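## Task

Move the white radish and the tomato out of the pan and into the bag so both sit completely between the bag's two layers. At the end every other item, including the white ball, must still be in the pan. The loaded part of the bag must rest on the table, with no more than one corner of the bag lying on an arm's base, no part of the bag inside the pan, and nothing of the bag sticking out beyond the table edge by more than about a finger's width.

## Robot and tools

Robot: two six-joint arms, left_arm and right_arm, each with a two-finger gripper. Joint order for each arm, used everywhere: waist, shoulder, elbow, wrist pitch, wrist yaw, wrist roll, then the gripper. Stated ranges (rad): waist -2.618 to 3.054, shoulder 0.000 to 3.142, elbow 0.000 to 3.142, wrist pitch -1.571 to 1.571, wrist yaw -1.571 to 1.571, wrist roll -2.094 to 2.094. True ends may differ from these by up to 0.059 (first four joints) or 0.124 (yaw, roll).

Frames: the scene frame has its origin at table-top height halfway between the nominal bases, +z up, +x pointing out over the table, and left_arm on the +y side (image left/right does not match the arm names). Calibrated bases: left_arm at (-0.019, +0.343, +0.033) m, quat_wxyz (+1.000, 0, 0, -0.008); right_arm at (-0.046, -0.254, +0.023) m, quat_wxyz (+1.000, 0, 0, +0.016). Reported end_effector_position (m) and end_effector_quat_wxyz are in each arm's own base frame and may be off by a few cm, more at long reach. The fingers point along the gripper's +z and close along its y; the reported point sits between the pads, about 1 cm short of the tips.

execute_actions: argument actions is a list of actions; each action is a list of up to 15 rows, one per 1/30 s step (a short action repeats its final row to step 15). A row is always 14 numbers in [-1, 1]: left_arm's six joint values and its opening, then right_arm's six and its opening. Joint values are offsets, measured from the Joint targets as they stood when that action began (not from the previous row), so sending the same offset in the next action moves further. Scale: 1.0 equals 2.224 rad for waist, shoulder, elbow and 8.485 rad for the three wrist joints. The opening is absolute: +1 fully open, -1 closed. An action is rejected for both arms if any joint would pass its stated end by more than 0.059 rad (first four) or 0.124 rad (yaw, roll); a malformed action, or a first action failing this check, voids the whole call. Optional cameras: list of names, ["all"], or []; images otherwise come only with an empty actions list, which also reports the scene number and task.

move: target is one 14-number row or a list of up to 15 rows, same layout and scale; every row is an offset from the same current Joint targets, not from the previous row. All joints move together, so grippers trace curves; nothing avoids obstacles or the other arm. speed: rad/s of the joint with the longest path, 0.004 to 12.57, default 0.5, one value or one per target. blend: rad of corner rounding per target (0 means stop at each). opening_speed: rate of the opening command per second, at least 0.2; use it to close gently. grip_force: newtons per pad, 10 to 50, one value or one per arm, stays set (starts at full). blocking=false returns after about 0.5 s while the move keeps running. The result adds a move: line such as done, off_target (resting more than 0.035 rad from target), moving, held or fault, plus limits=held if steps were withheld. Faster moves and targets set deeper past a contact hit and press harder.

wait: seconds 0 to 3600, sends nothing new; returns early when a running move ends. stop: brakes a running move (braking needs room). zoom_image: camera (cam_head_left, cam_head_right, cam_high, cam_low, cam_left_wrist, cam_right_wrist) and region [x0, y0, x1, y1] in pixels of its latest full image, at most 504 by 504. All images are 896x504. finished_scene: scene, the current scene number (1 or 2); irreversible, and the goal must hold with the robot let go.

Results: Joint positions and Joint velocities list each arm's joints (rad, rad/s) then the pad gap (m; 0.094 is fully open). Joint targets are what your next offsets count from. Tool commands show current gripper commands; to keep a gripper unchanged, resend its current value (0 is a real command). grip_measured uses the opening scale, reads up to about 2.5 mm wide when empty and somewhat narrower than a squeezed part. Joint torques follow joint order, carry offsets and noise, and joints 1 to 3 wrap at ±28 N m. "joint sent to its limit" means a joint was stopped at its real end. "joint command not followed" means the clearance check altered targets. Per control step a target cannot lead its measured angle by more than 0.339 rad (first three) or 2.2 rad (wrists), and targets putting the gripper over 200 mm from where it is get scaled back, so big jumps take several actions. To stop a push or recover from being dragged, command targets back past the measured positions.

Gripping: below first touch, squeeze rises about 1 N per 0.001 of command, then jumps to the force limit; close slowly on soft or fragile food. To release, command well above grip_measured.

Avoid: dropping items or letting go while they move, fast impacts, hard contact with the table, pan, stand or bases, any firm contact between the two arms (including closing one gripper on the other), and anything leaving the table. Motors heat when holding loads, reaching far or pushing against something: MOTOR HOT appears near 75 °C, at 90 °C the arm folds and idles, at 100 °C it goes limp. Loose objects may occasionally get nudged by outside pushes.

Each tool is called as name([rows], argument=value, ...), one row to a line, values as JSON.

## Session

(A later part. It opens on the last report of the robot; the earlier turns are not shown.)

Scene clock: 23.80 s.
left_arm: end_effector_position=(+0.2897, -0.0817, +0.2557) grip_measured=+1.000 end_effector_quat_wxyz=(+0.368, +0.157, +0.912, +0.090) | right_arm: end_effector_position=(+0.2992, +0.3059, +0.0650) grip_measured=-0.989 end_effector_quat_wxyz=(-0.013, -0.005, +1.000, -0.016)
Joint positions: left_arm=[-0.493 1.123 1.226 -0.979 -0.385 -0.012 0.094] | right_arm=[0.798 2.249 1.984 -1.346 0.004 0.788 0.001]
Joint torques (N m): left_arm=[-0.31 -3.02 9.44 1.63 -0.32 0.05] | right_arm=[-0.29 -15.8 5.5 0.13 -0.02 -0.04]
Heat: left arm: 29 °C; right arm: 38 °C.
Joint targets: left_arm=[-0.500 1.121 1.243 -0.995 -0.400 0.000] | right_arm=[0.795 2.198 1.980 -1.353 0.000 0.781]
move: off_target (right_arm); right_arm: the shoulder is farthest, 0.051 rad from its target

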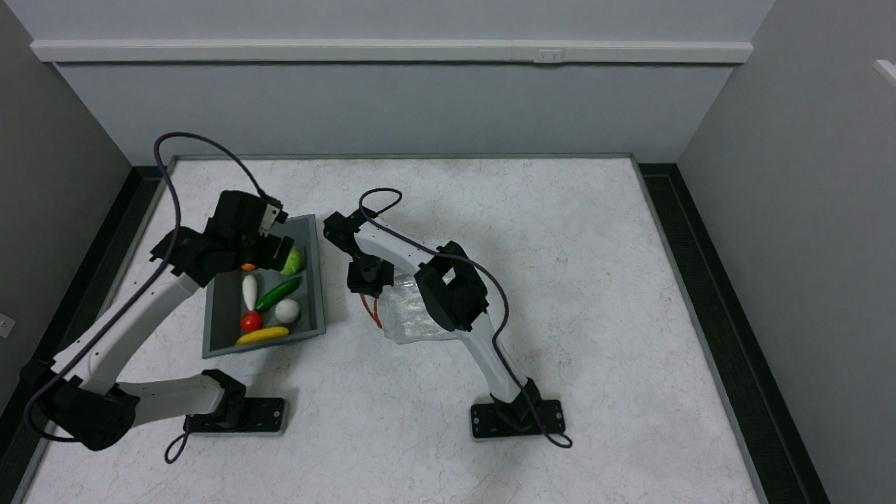

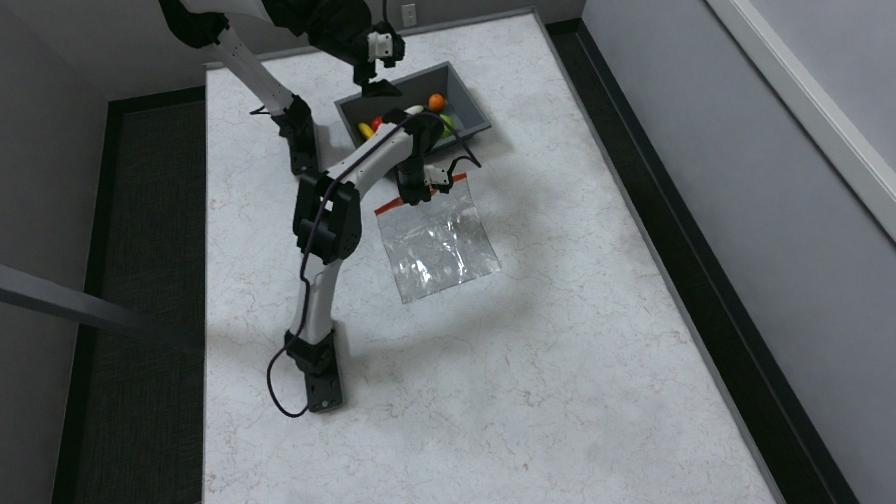

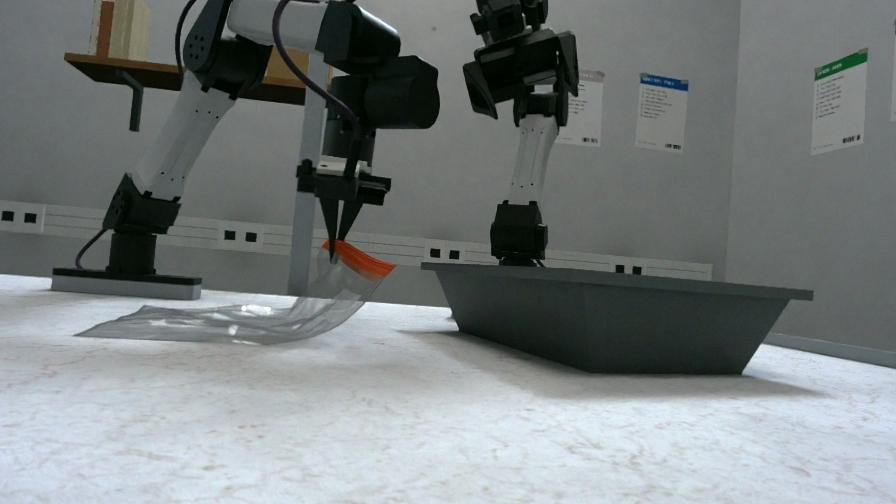

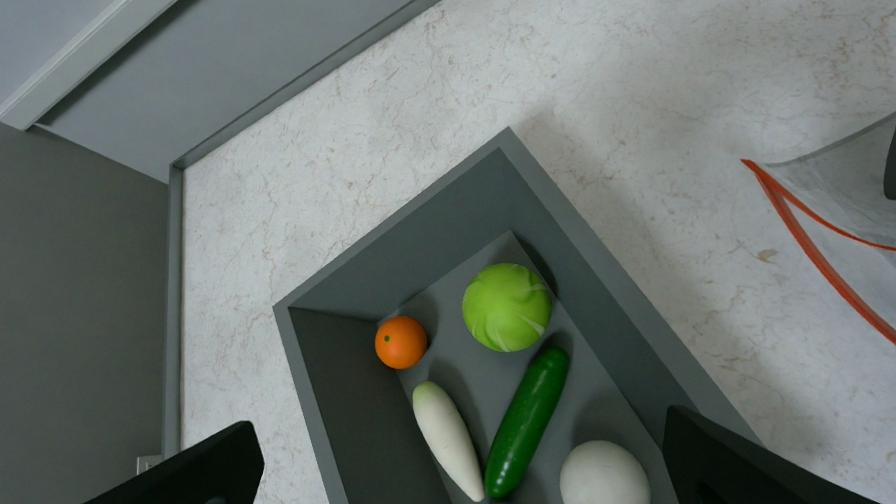

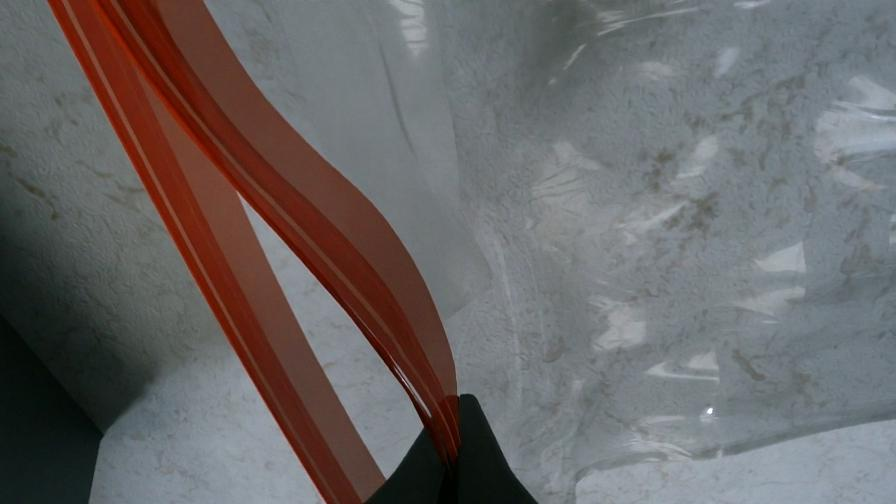

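move(target=[0,0,0,0,0,0,1,-0.0472,-0.0796,-0.1484,0.018,0,-0.0125,-1], speed=0.3, cameras=["cam_head_right","cam_high","cam_low","cam_left_wrist","cam_right_wrist"])

zoom_image(camera="cam_low", region=[40, 200, 460, 380])

zoom_image(camera="cam_head_right", region=[320, 200, 520, 380])

Scene clock: 26.00 s.
left_arm: end_effector_position=(+0.2897, -0.0817, +0.2557) grip_measured=+1.000 end_effector_quat_wxyz=(+0.368, +0.157, +0.912, +0.090) | right_arm: end_effector_position=(+0.2932, +0.2431, +0.0521) grip_measured=-0.989 end_effector_quat_wxyz=(-0.022, -0.006, +1.000, -0.020)
Joint positions: left_arm=[-0.493 1.123 1.226 -0.979 -0.385 -0.012 0.094] | right_arm=[0.694 2.074 1.654 -1.21 0.004 0.682 0.001]
Joint torques (N m): left_arm=[-0.28 -3.06 9.43 1.63 -0.32 0.05] | right_arm=[-0.4 -14.65 5.34 0.2 -0.03 0.01]
Heat: left arm: 29 °C; right arm: 39 °C.
Joint targets: left_arm=[-0.500 1.121 1.243 -0.995 -0.400 0.000] | right_arm=[0.690 2.021 1.650 -1.200 0.000 0.674]
move: off_target (right_arm); right_arm: the shoulder is farthest, 0.053 rad from its target

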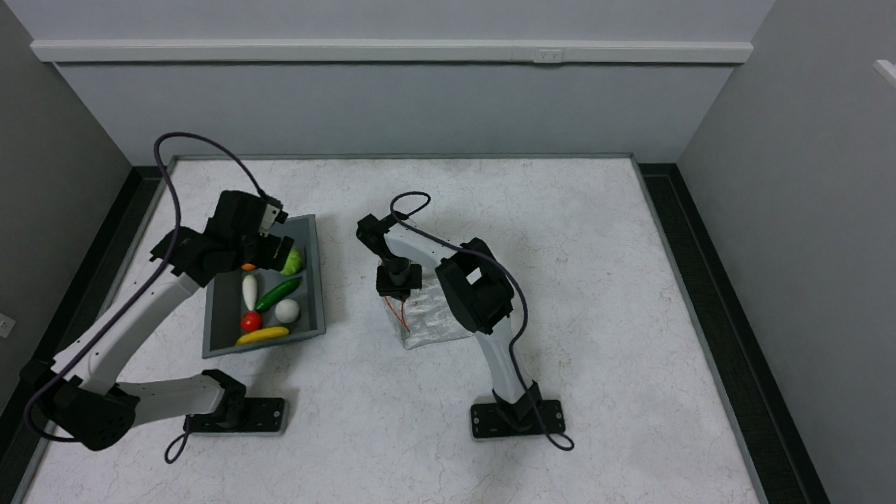

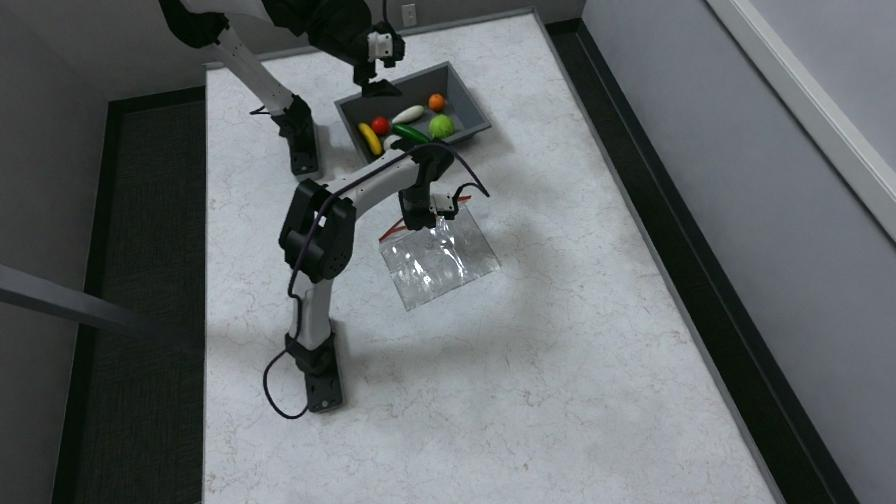

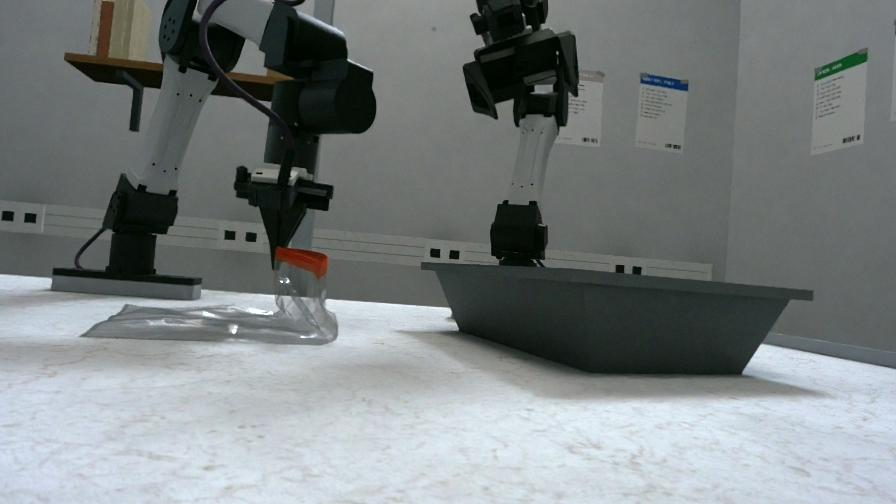

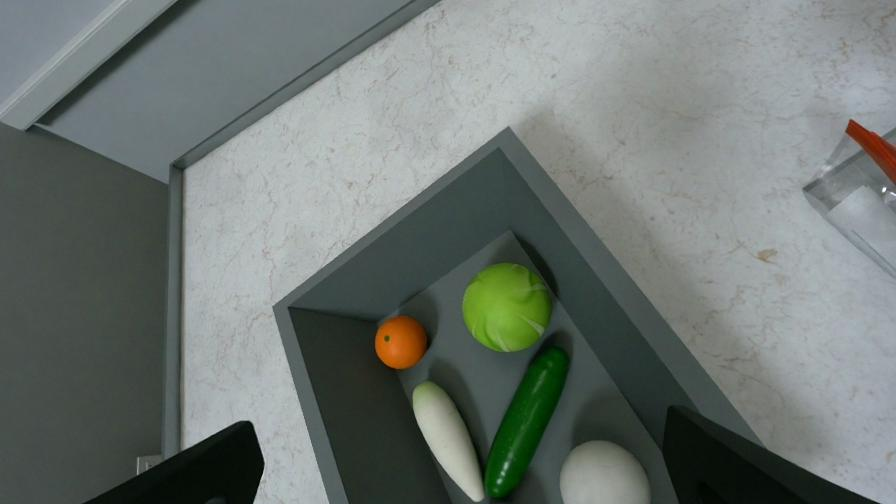

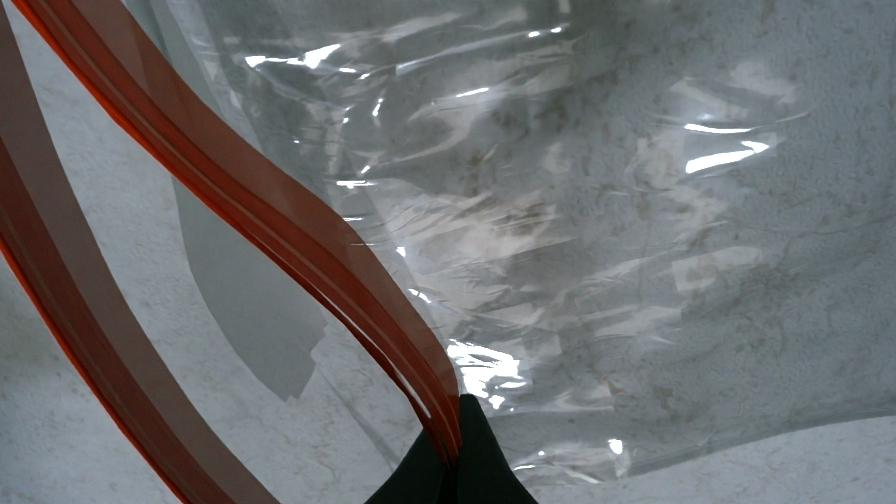

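Scaled by 1.200 from the camera's image (finer frame: 1280x720).

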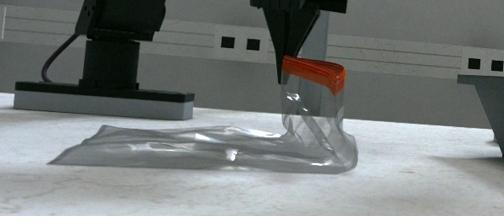

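Scaled by 2.520 from the camera's image (finer frame: 1280x720).

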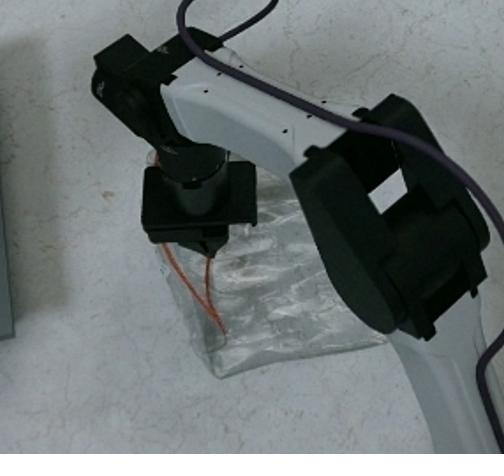

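move(target=[0.2891,0.2536,0.1129,-0.0454,0.0471,-0.0283,1,0,0,0,0,0,0,-1], speed=1.0, cameras=["cam_low","cam_left_wrist","cam_high"])

Scene clock: 28.97 s.
left_arm: end_effector_position=(+0.2965, +0.0458, +0.1371) grip_measured=+1.000 end_effector_quat_wxyz=(+0.000, -0.185, +0.983, +0.008) | right_arm: end_effector_position=(+0.2933, +0.2431, +0.0521) grip_measured=-0.989 end_effector_quat_wxyz=(-0.021, -0.006, +1.000, -0.020)
Joint positions: left_arm=[0.144 1.678 1.474 -1.368 -0.017 -0.228 0.094] | right_arm=[0.694 2.074 1.654 -1.21 0.004 0.681 0.001]
Joint torques (N m): left_arm=[0.18 -6.57 8.96 0.29 0.14 -0.15] | right_arm=[-0.36 -14.63 5.35 0.25 -0.03 -0.03]
Heat: left arm: 29 °C; right arm: 41 °C.
Joint targets: left_arm=[0.143 1.685 1.494 -1.380 0.000 -0.240] | right_arm=[0.690 2.021 1.650 -1.200 0.000 0.674]
move: done
Images, in order (width x height): cam_high 896x504, cam_low 896x504, cam_left_wrist 896x504.

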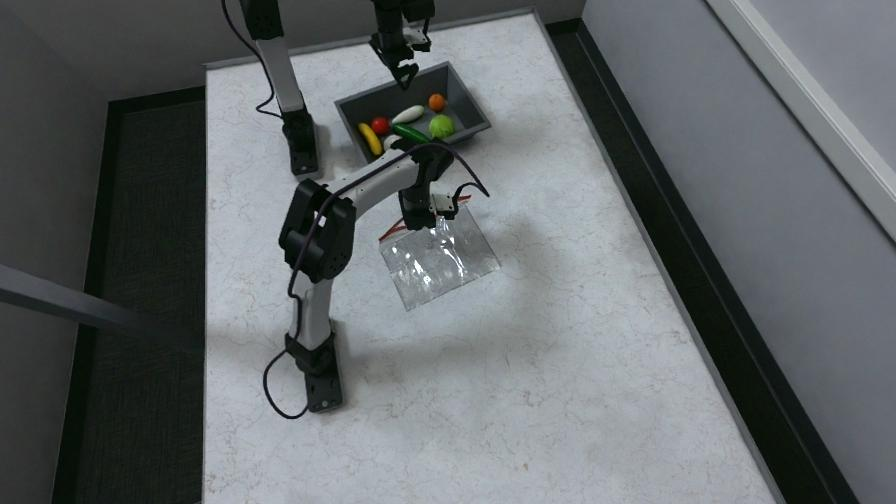

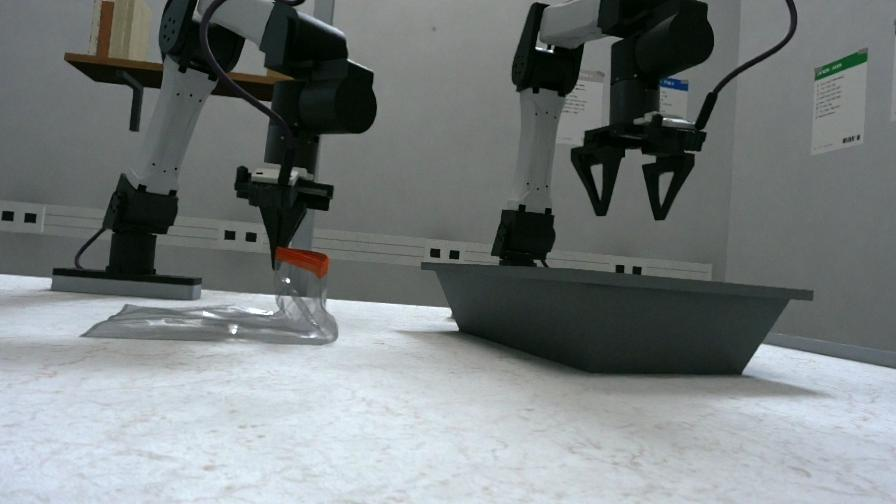

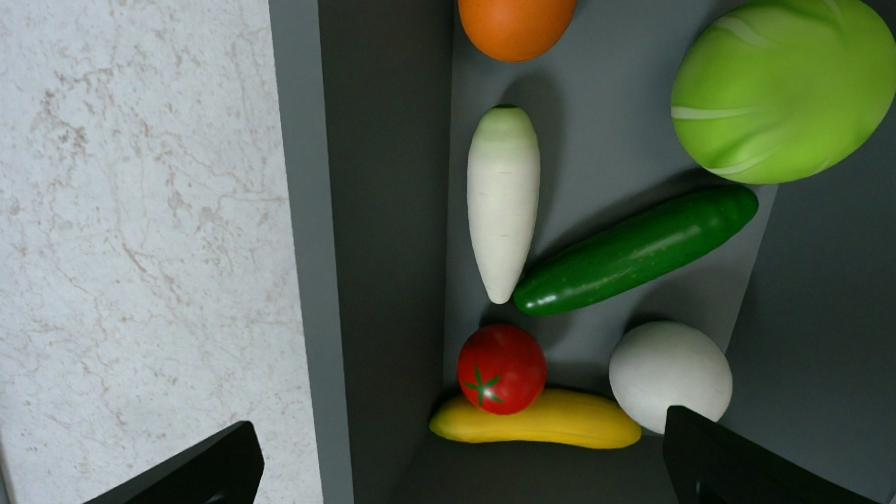

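move(target=[-0.0178,0.0454,-0.0962,0.0371,0,0.0053,0.2,0,0,0,0,0,0,-1], speed=0.6, cameras=["cam_low","cam_left_wrist","cam_head_left"])

Scene clock: 31.50 s.
left_arm: end_effector_position=(+0.3182, +0.0378, +0.0627) grip_measured=+0.202 end_effector_quat_wxyz=(+0.005, -0.158, +0.987, +0.008) | right_arm: end_effector_position=(+0.2933, +0.2431, +0.0521) grip_measured=-0.989 end_effector_quat_wxyz=(-0.021, -0.006, +1.000, -0.020)
Joint positions: left_arm=[0.11 1.775 1.289 -1.076 -0.016 -0.208 0.056] | right_arm=[0.694 2.074 1.654 -1.21 0.004 0.681 0.001]
Joint torques (N m): left_arm=[-0.25 -6.93 6.02 0.54 0.11 0.06] | right_arm=[-0.35 -14.64 5.37 0.25 -0.03 -0.03]
Heat: left arm: 29 °C; right arm: 43 °C.
Joint targets: left_arm=[0.104 1.786 1.281 -1.065 0.000 -0.195] | right_arm=[0.690 2.021 1.650 -1.200 0.000 0.674]
move: done
Images, in order (width x height): cam_head_left 896x504, cam_low 896x504, cam_left_wrist 896x504.

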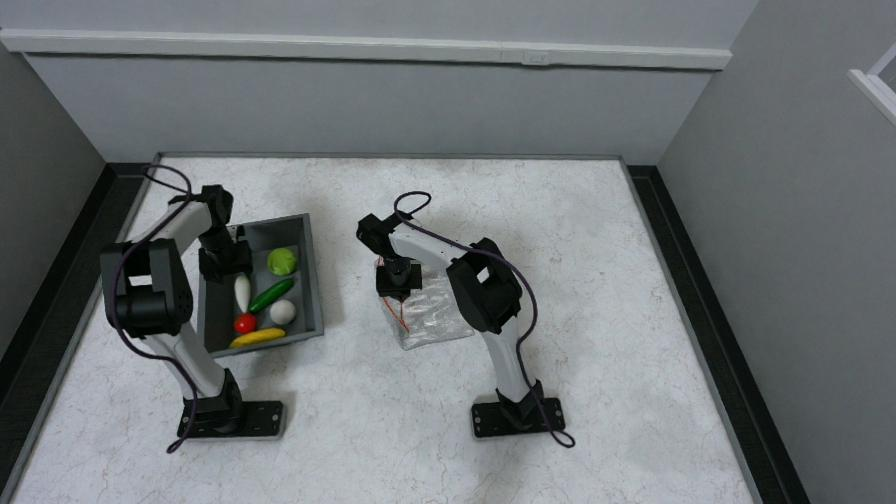

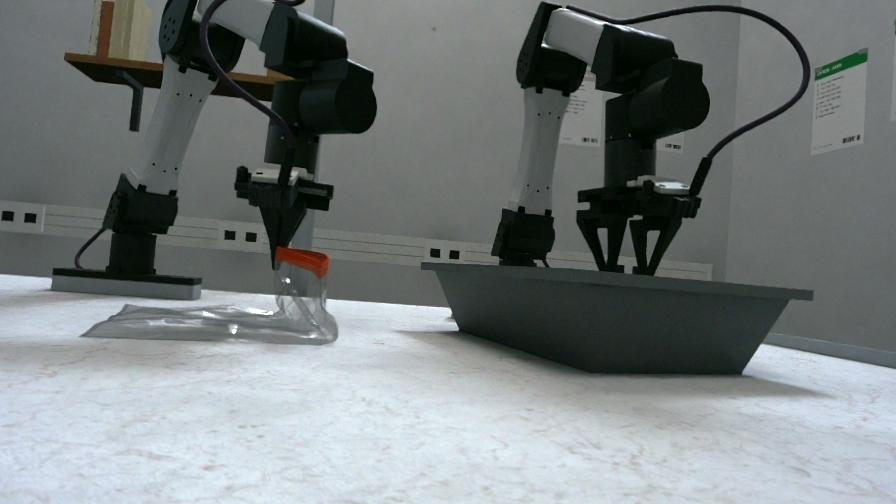

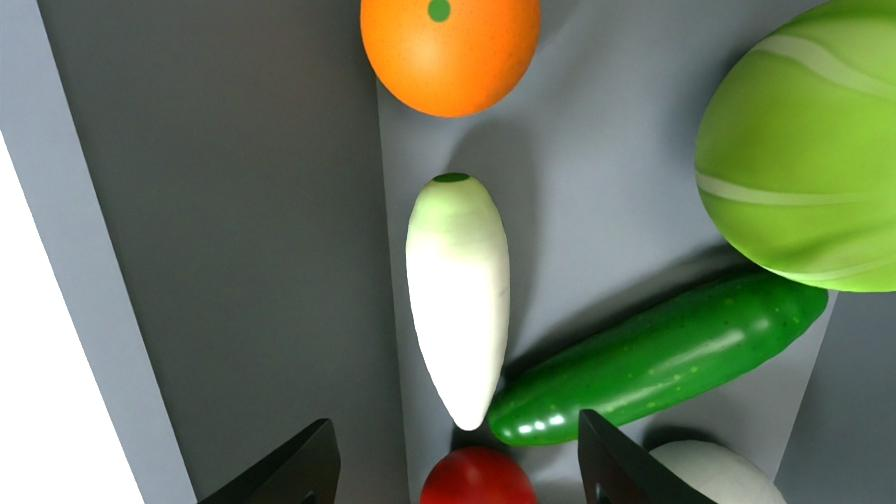

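move(target=[-0.002,0.0585,-0.0571,0.0302,0,-0.0088,0.05,0,0,0,0,0,0,-1], speed=0.25, cameras=["cam_left_wrist"])

Scene clock: 33.93 s.
left_arm: end_effector_position=(+0.3285, +0.0375, -0.0049) grip_measured=+0.052 end_effector_quat_wxyz=(+0.008, -0.180, +0.984, +0.007) | right_arm: end_effector_position=(+0.2933, +0.2431, +0.0521) grip_measured=-0.989 end_effector_quat_wxyz=(-0.021, -0.006, +1.000, -0.020)
Joint positions: left_arm=[0.105 1.9 1.163 -0.82 -0.016 -0.257 0.049] | right_arm=[0.694 2.074 1.654 -1.21 0.004 0.681 0.001]
Joint torques (N m): left_arm=[-0.27 -7.17 5.27 0.55 0.11 -0.16] | right_arm=[-0.38 -14.63 5.37 0.24 -0.02 -0.02]
Heat: left arm: 29 °C; right arm: 44 °C.
Joint targets: left_arm=[0.099 1.916 1.154 -0.809 0.000 -0.270] | right_arm=[0.690 2.021 1.650 -1.200 0.000 0.674]
move: done

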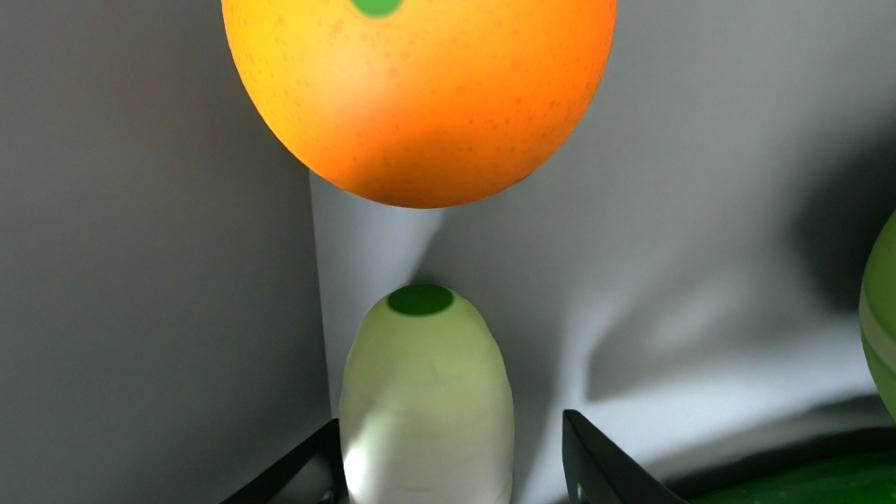

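move(target=[0,0,0,0,0,0,-0.5,0,0,0,0,0,0,-1], opening_speed=0.6, grip_force=[30,50], cameras=["cam_left_wrist"])

Scene clock: 35.40 s.
left_arm: end_effector_position=(+0.3286, +0.0375, -0.0049) grip_measured=-0.323 end_effector_quat_wxyz=(+0.008, -0.181, +0.983, +0.007) | right_arm: end_effector_position=(+0.2933, +0.2431, +0.0521) grip_measured=-0.989 end_effector_quat_wxyz=(-0.021, -0.006, +1.000, -0.020)
Joint positions: left_arm=[0.105 1.9 1.163 -0.819 -0.016 -0.258 0.032] | right_arm=[0.694 2.074 1.654 -1.21 0.004 0.681 0.001]
Joint torques (N m): left_arm=[-0.25 -7.17 5.27 0.54 0.12 -0.16] | right_arm=[-0.36 -14.64 5.37 0.24 -0.03 -0.02]
Heat: left arm: 29 °C; right arm: 45 °C.
Joint targets: left_arm=[0.099 1.916 1.154 -0.809 0.000 -0.270] | right_arm=[0.690 2.021 1.650 -1.200 0.000 0.674]
grip_force (N): 30, 50
move: done

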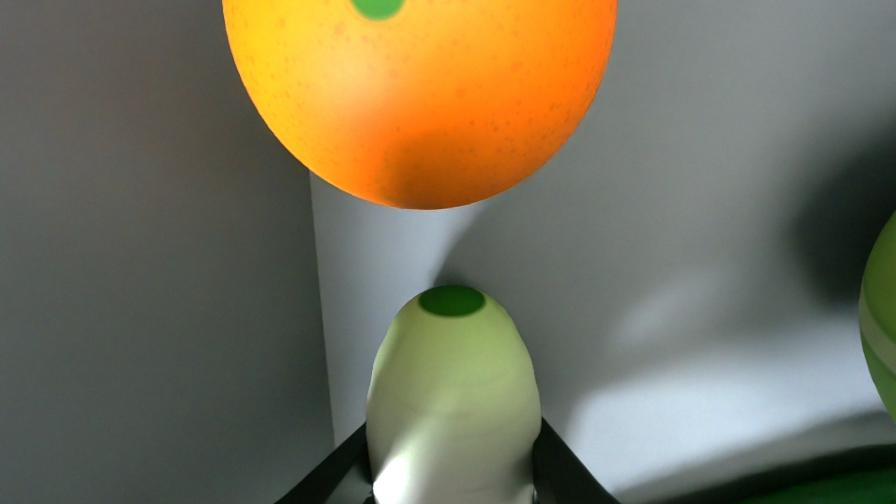

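move([
  [0,-0.0445,0.0796,-0.0325,0,0,-0.5,0,0,0,0,0,0,-1],
  [0,-0.199,0.0836,-0.0327,0,0,-0.5,0,-0.2028,-0.3282,0.099,0,0,-1],
  [-0.3345,-0.1419,0.1007,-0.0019,0,-0.1533,-0.5,0,-0.2028,-0.3282,0.099,0,0,-1],
], speed=[0.6,0.5,0.8], blend=[0.1,0.1,0], cameras=["all"])

zoom_image(camera="cam_low", region=[40, 180, 460, 380])

zoom_image(camera="cam_high", region=[340, 120, 520, 320])

Scene clock: 42.43 s.
left_arm: end_effector_position=(+0.3179, -0.2362, +0.1625) grip_measured=-0.330 end_effector_quat_wxyz=(+0.118, -0.428, +0.868, -0.220) | right_arm: end_effector_position=(+0.2913, +0.2415, +0.0524) grip_measured=-0.989 end_effector_quat_wxyz=(+0.196, -0.006, +0.968, +0.158)
Joint positions: left_arm=[-0.644 1.585 1.353 -0.834 -0.011 -1.558 0.031] | right_arm=[0.694 1.608 0.924 -0.378 0.004 0.681 0.001]
Joint torques (N m): left_arm=[0.13 -5.83 10.28 1.54 0.02 -0.13] | right_arm=[-0.38 -9.87 5.91 1.31 -0.02 -0.04]
Heat: left arm: 30 °C; right arm: 46 °C.
Joint targets: left_arm=[-0.645 1.600 1.377 -0.825 0.000 -1.571] | right_arm=[0.690 1.570 0.919 -0.360 0.000 0.674]
grip_force (N): 30, 50
move: off_target (right_arm); right_arm: the shoulder is farthest, 0.038 rad from its target

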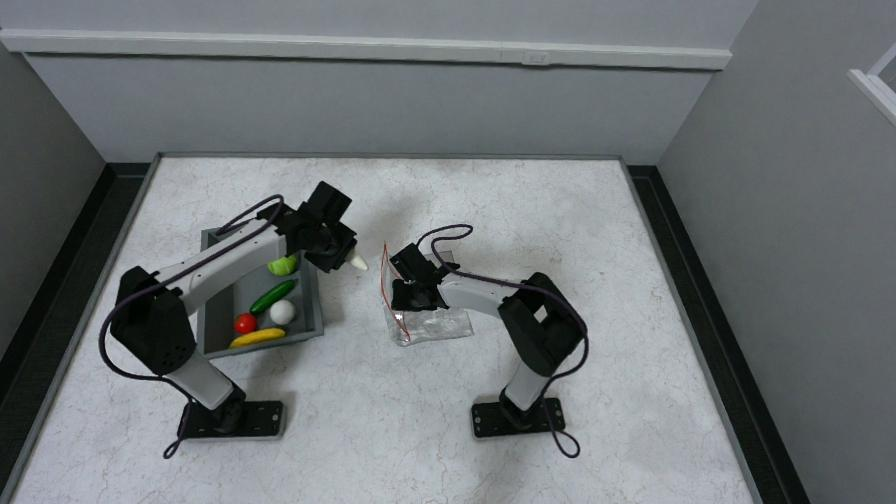

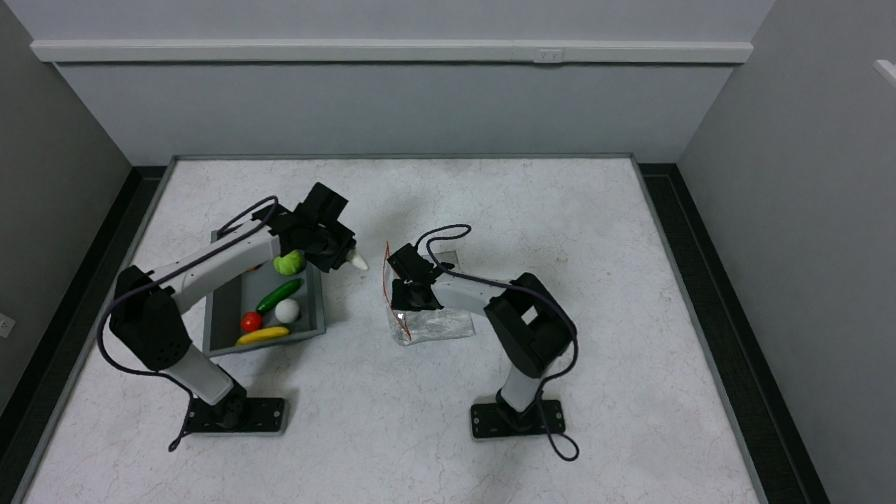

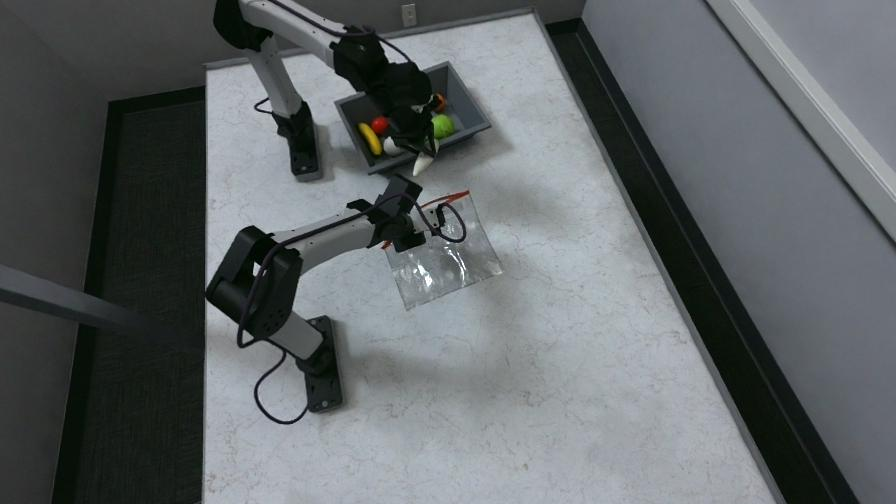

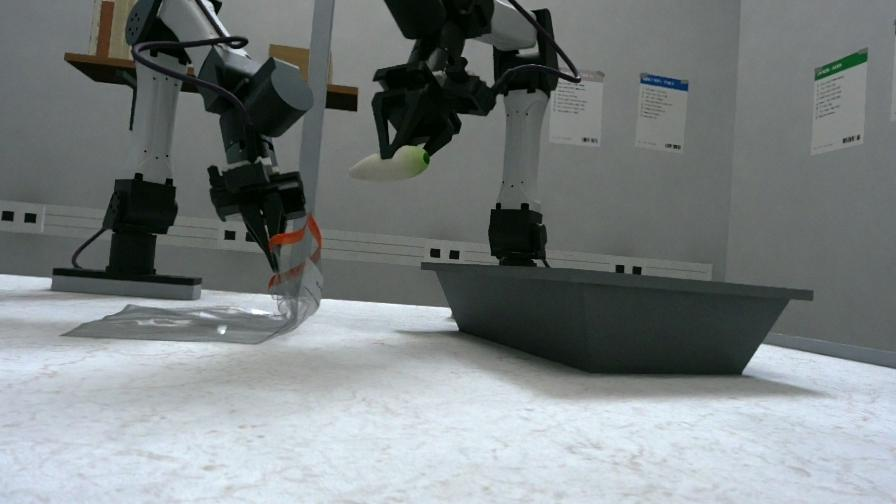

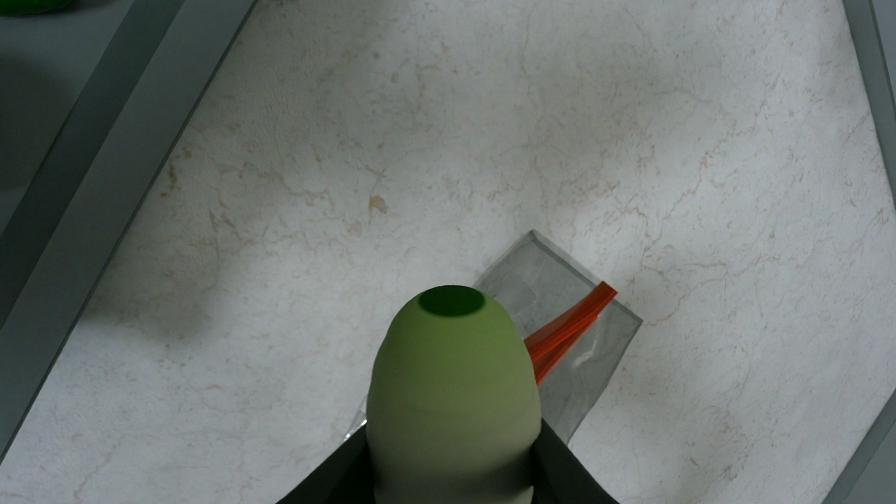

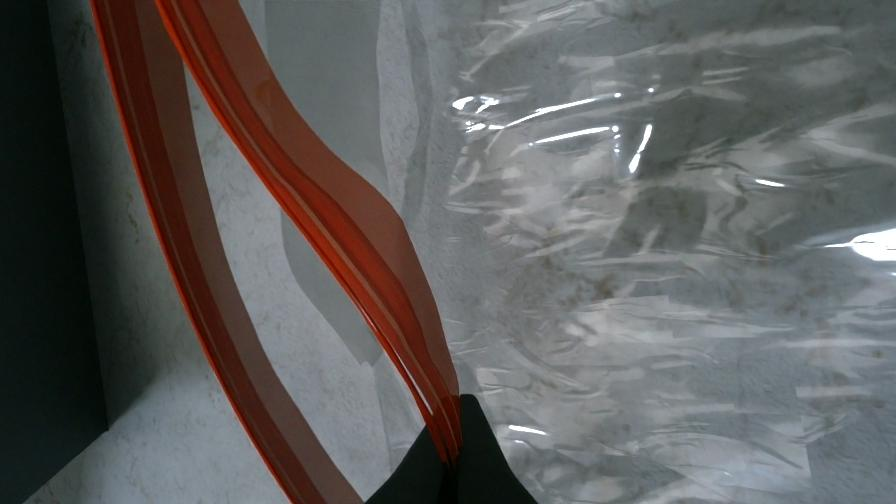

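Scaled by 1.200 from the camera's image (finer frame: 1280x720).

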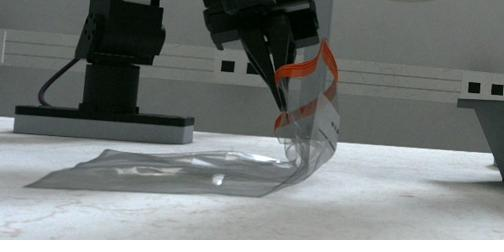

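Scaled by 2.520 from the camera's image (finer frame: 1280x720).

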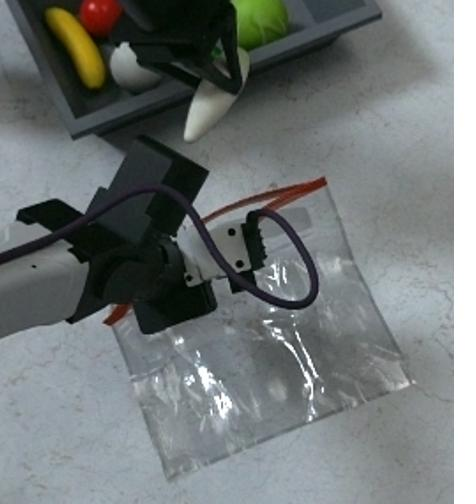

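zoom_image(camera="cam_head_left", region=[330, 220, 490, 360])

zoom_image(camera="cam_low", region=[230, 180, 350, 350])

Scaled by 3.150 from the camera's image (finer frame: 1280x720).

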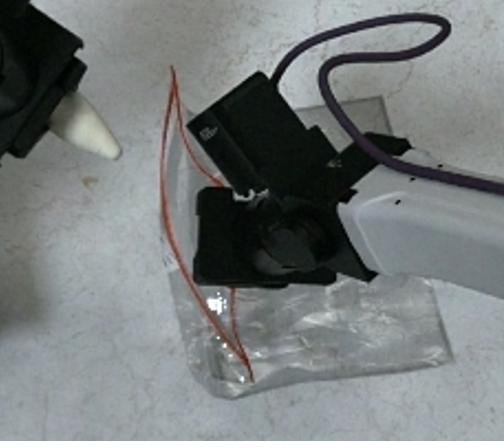

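Scaled by 2.965 from the camera's image (finer frame: 1280x720).

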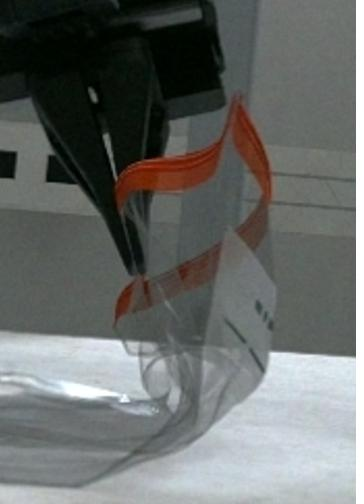

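move(target=[0,0,0,0,0,0,-0.5,0,0.1461,0.2455,-0.076,0,0,-1], speed=0.5, cameras=["all"])

zoom_image(camera="cam_low", region=[200, 180, 370, 350])

zoom_image(camera="cam_head_left", region=[330, 220, 490, 360])

Scene clock: 47.33 s.
left_arm: end_effector_position=(+0.3179, -0.2362, +0.1625) grip_measured=-0.330 end_effector_quat_wxyz=(+0.118, -0.429, +0.868, -0.220) | right_arm: end_effector_position=(+0.2920, +0.2420, +0.0686) grip_measured=-0.989 end_effector_quat_wxyz=(+0.051, -0.006, +0.998, +0.039)
Joint positions: left_arm=[-0.644 1.585 1.353 -0.834 -0.011 -1.559 0.031] | right_arm=[0.694 1.879 1.438 -1 0.004 0.681 0.001]
Joint torques (N m): left_arm=[0.12 -5.86 10.24 1.53 0.03 -0.13] | right_arm=[-0.38 -7.34 8.8 0.42 -0.03 -0.03]
Heat: left arm: 31 °C; right arm: 45 °C.
Joint targets: left_arm=[-0.645 1.600 1.377 -0.825 0.000 -1.571] | right_arm=[0.690 1.895 1.466 -1.005 0.000 0.674]
grip_force (N): 30, 50
move: done

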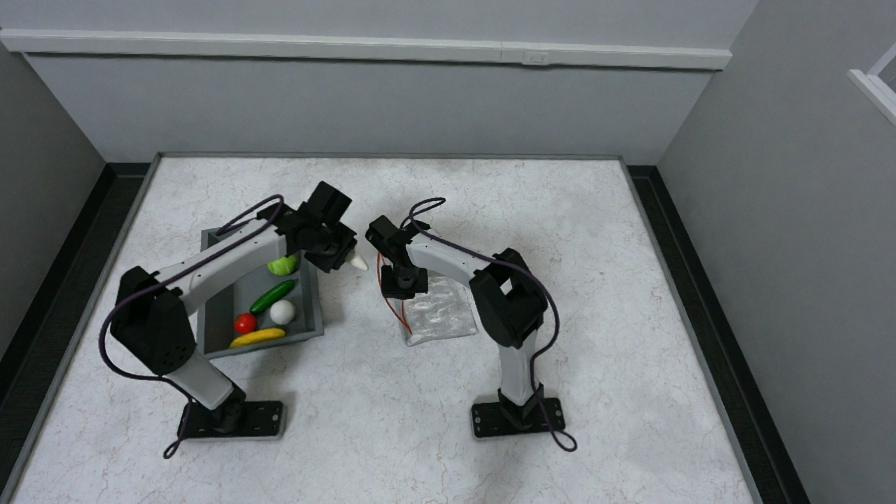

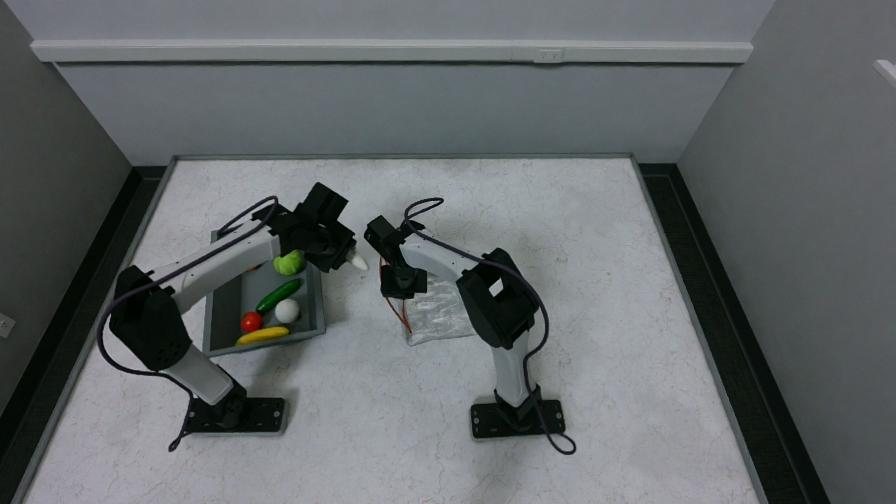

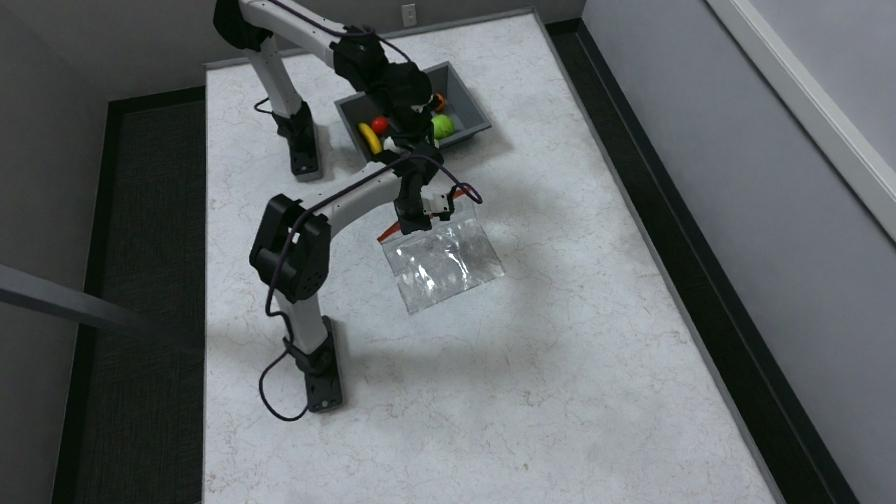

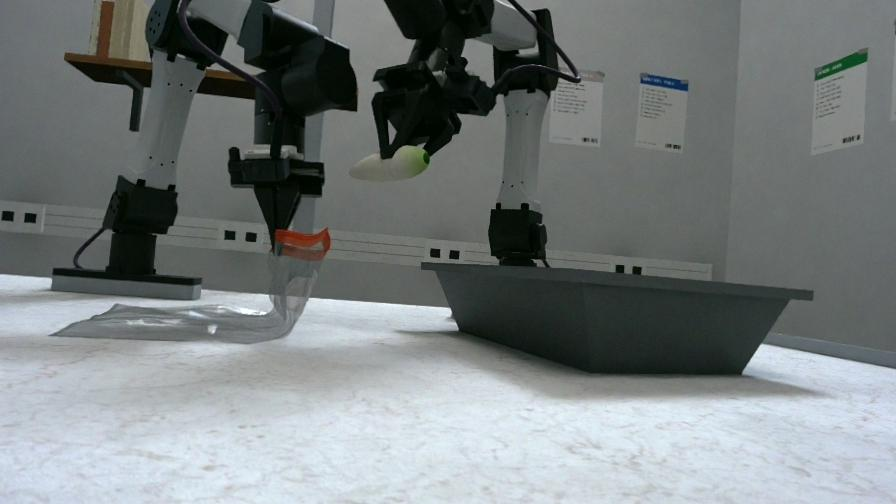

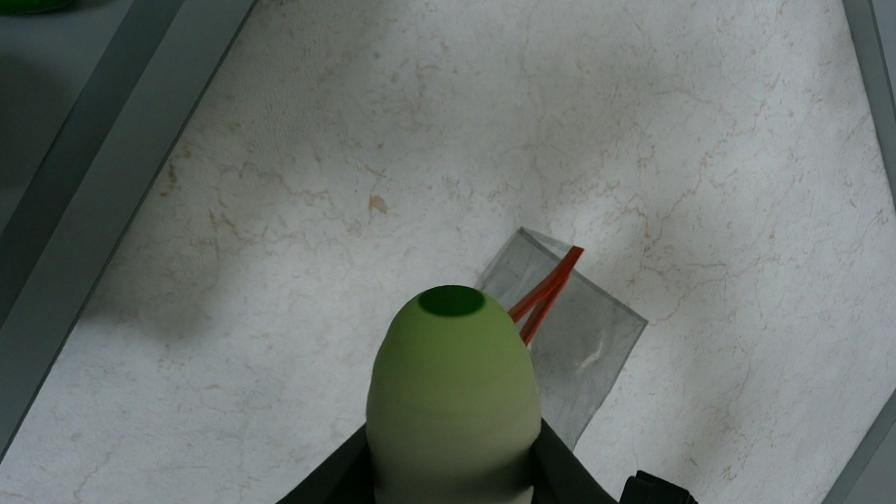

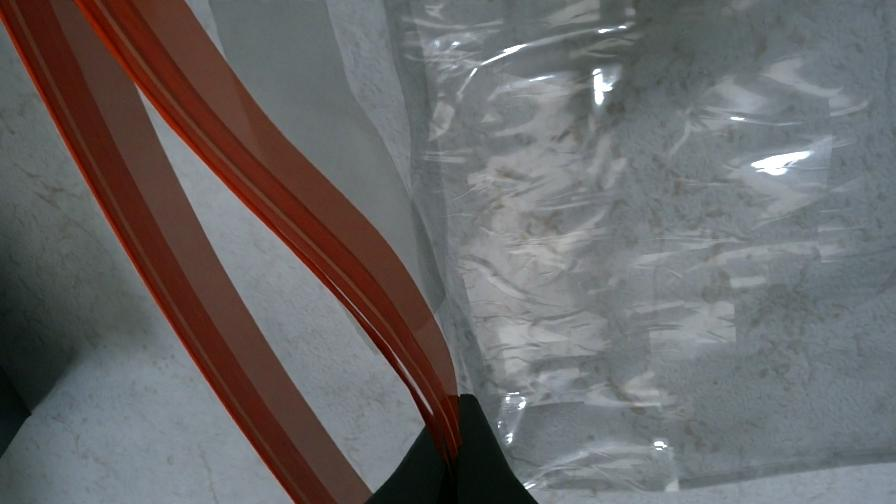

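Scaled by 2.965 from the camera's image (finer frame: 1280x720).

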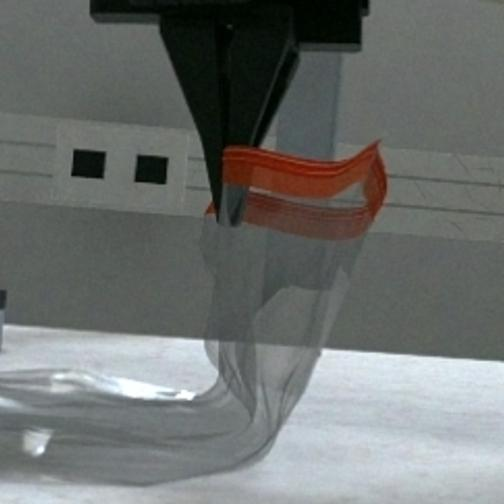

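Scaled by 3.150 from the camera's image (finer frame: 1280x720).

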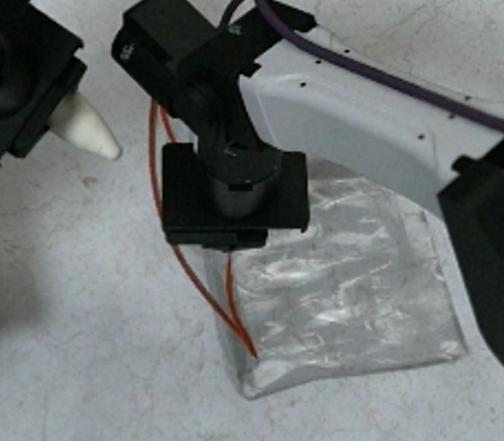

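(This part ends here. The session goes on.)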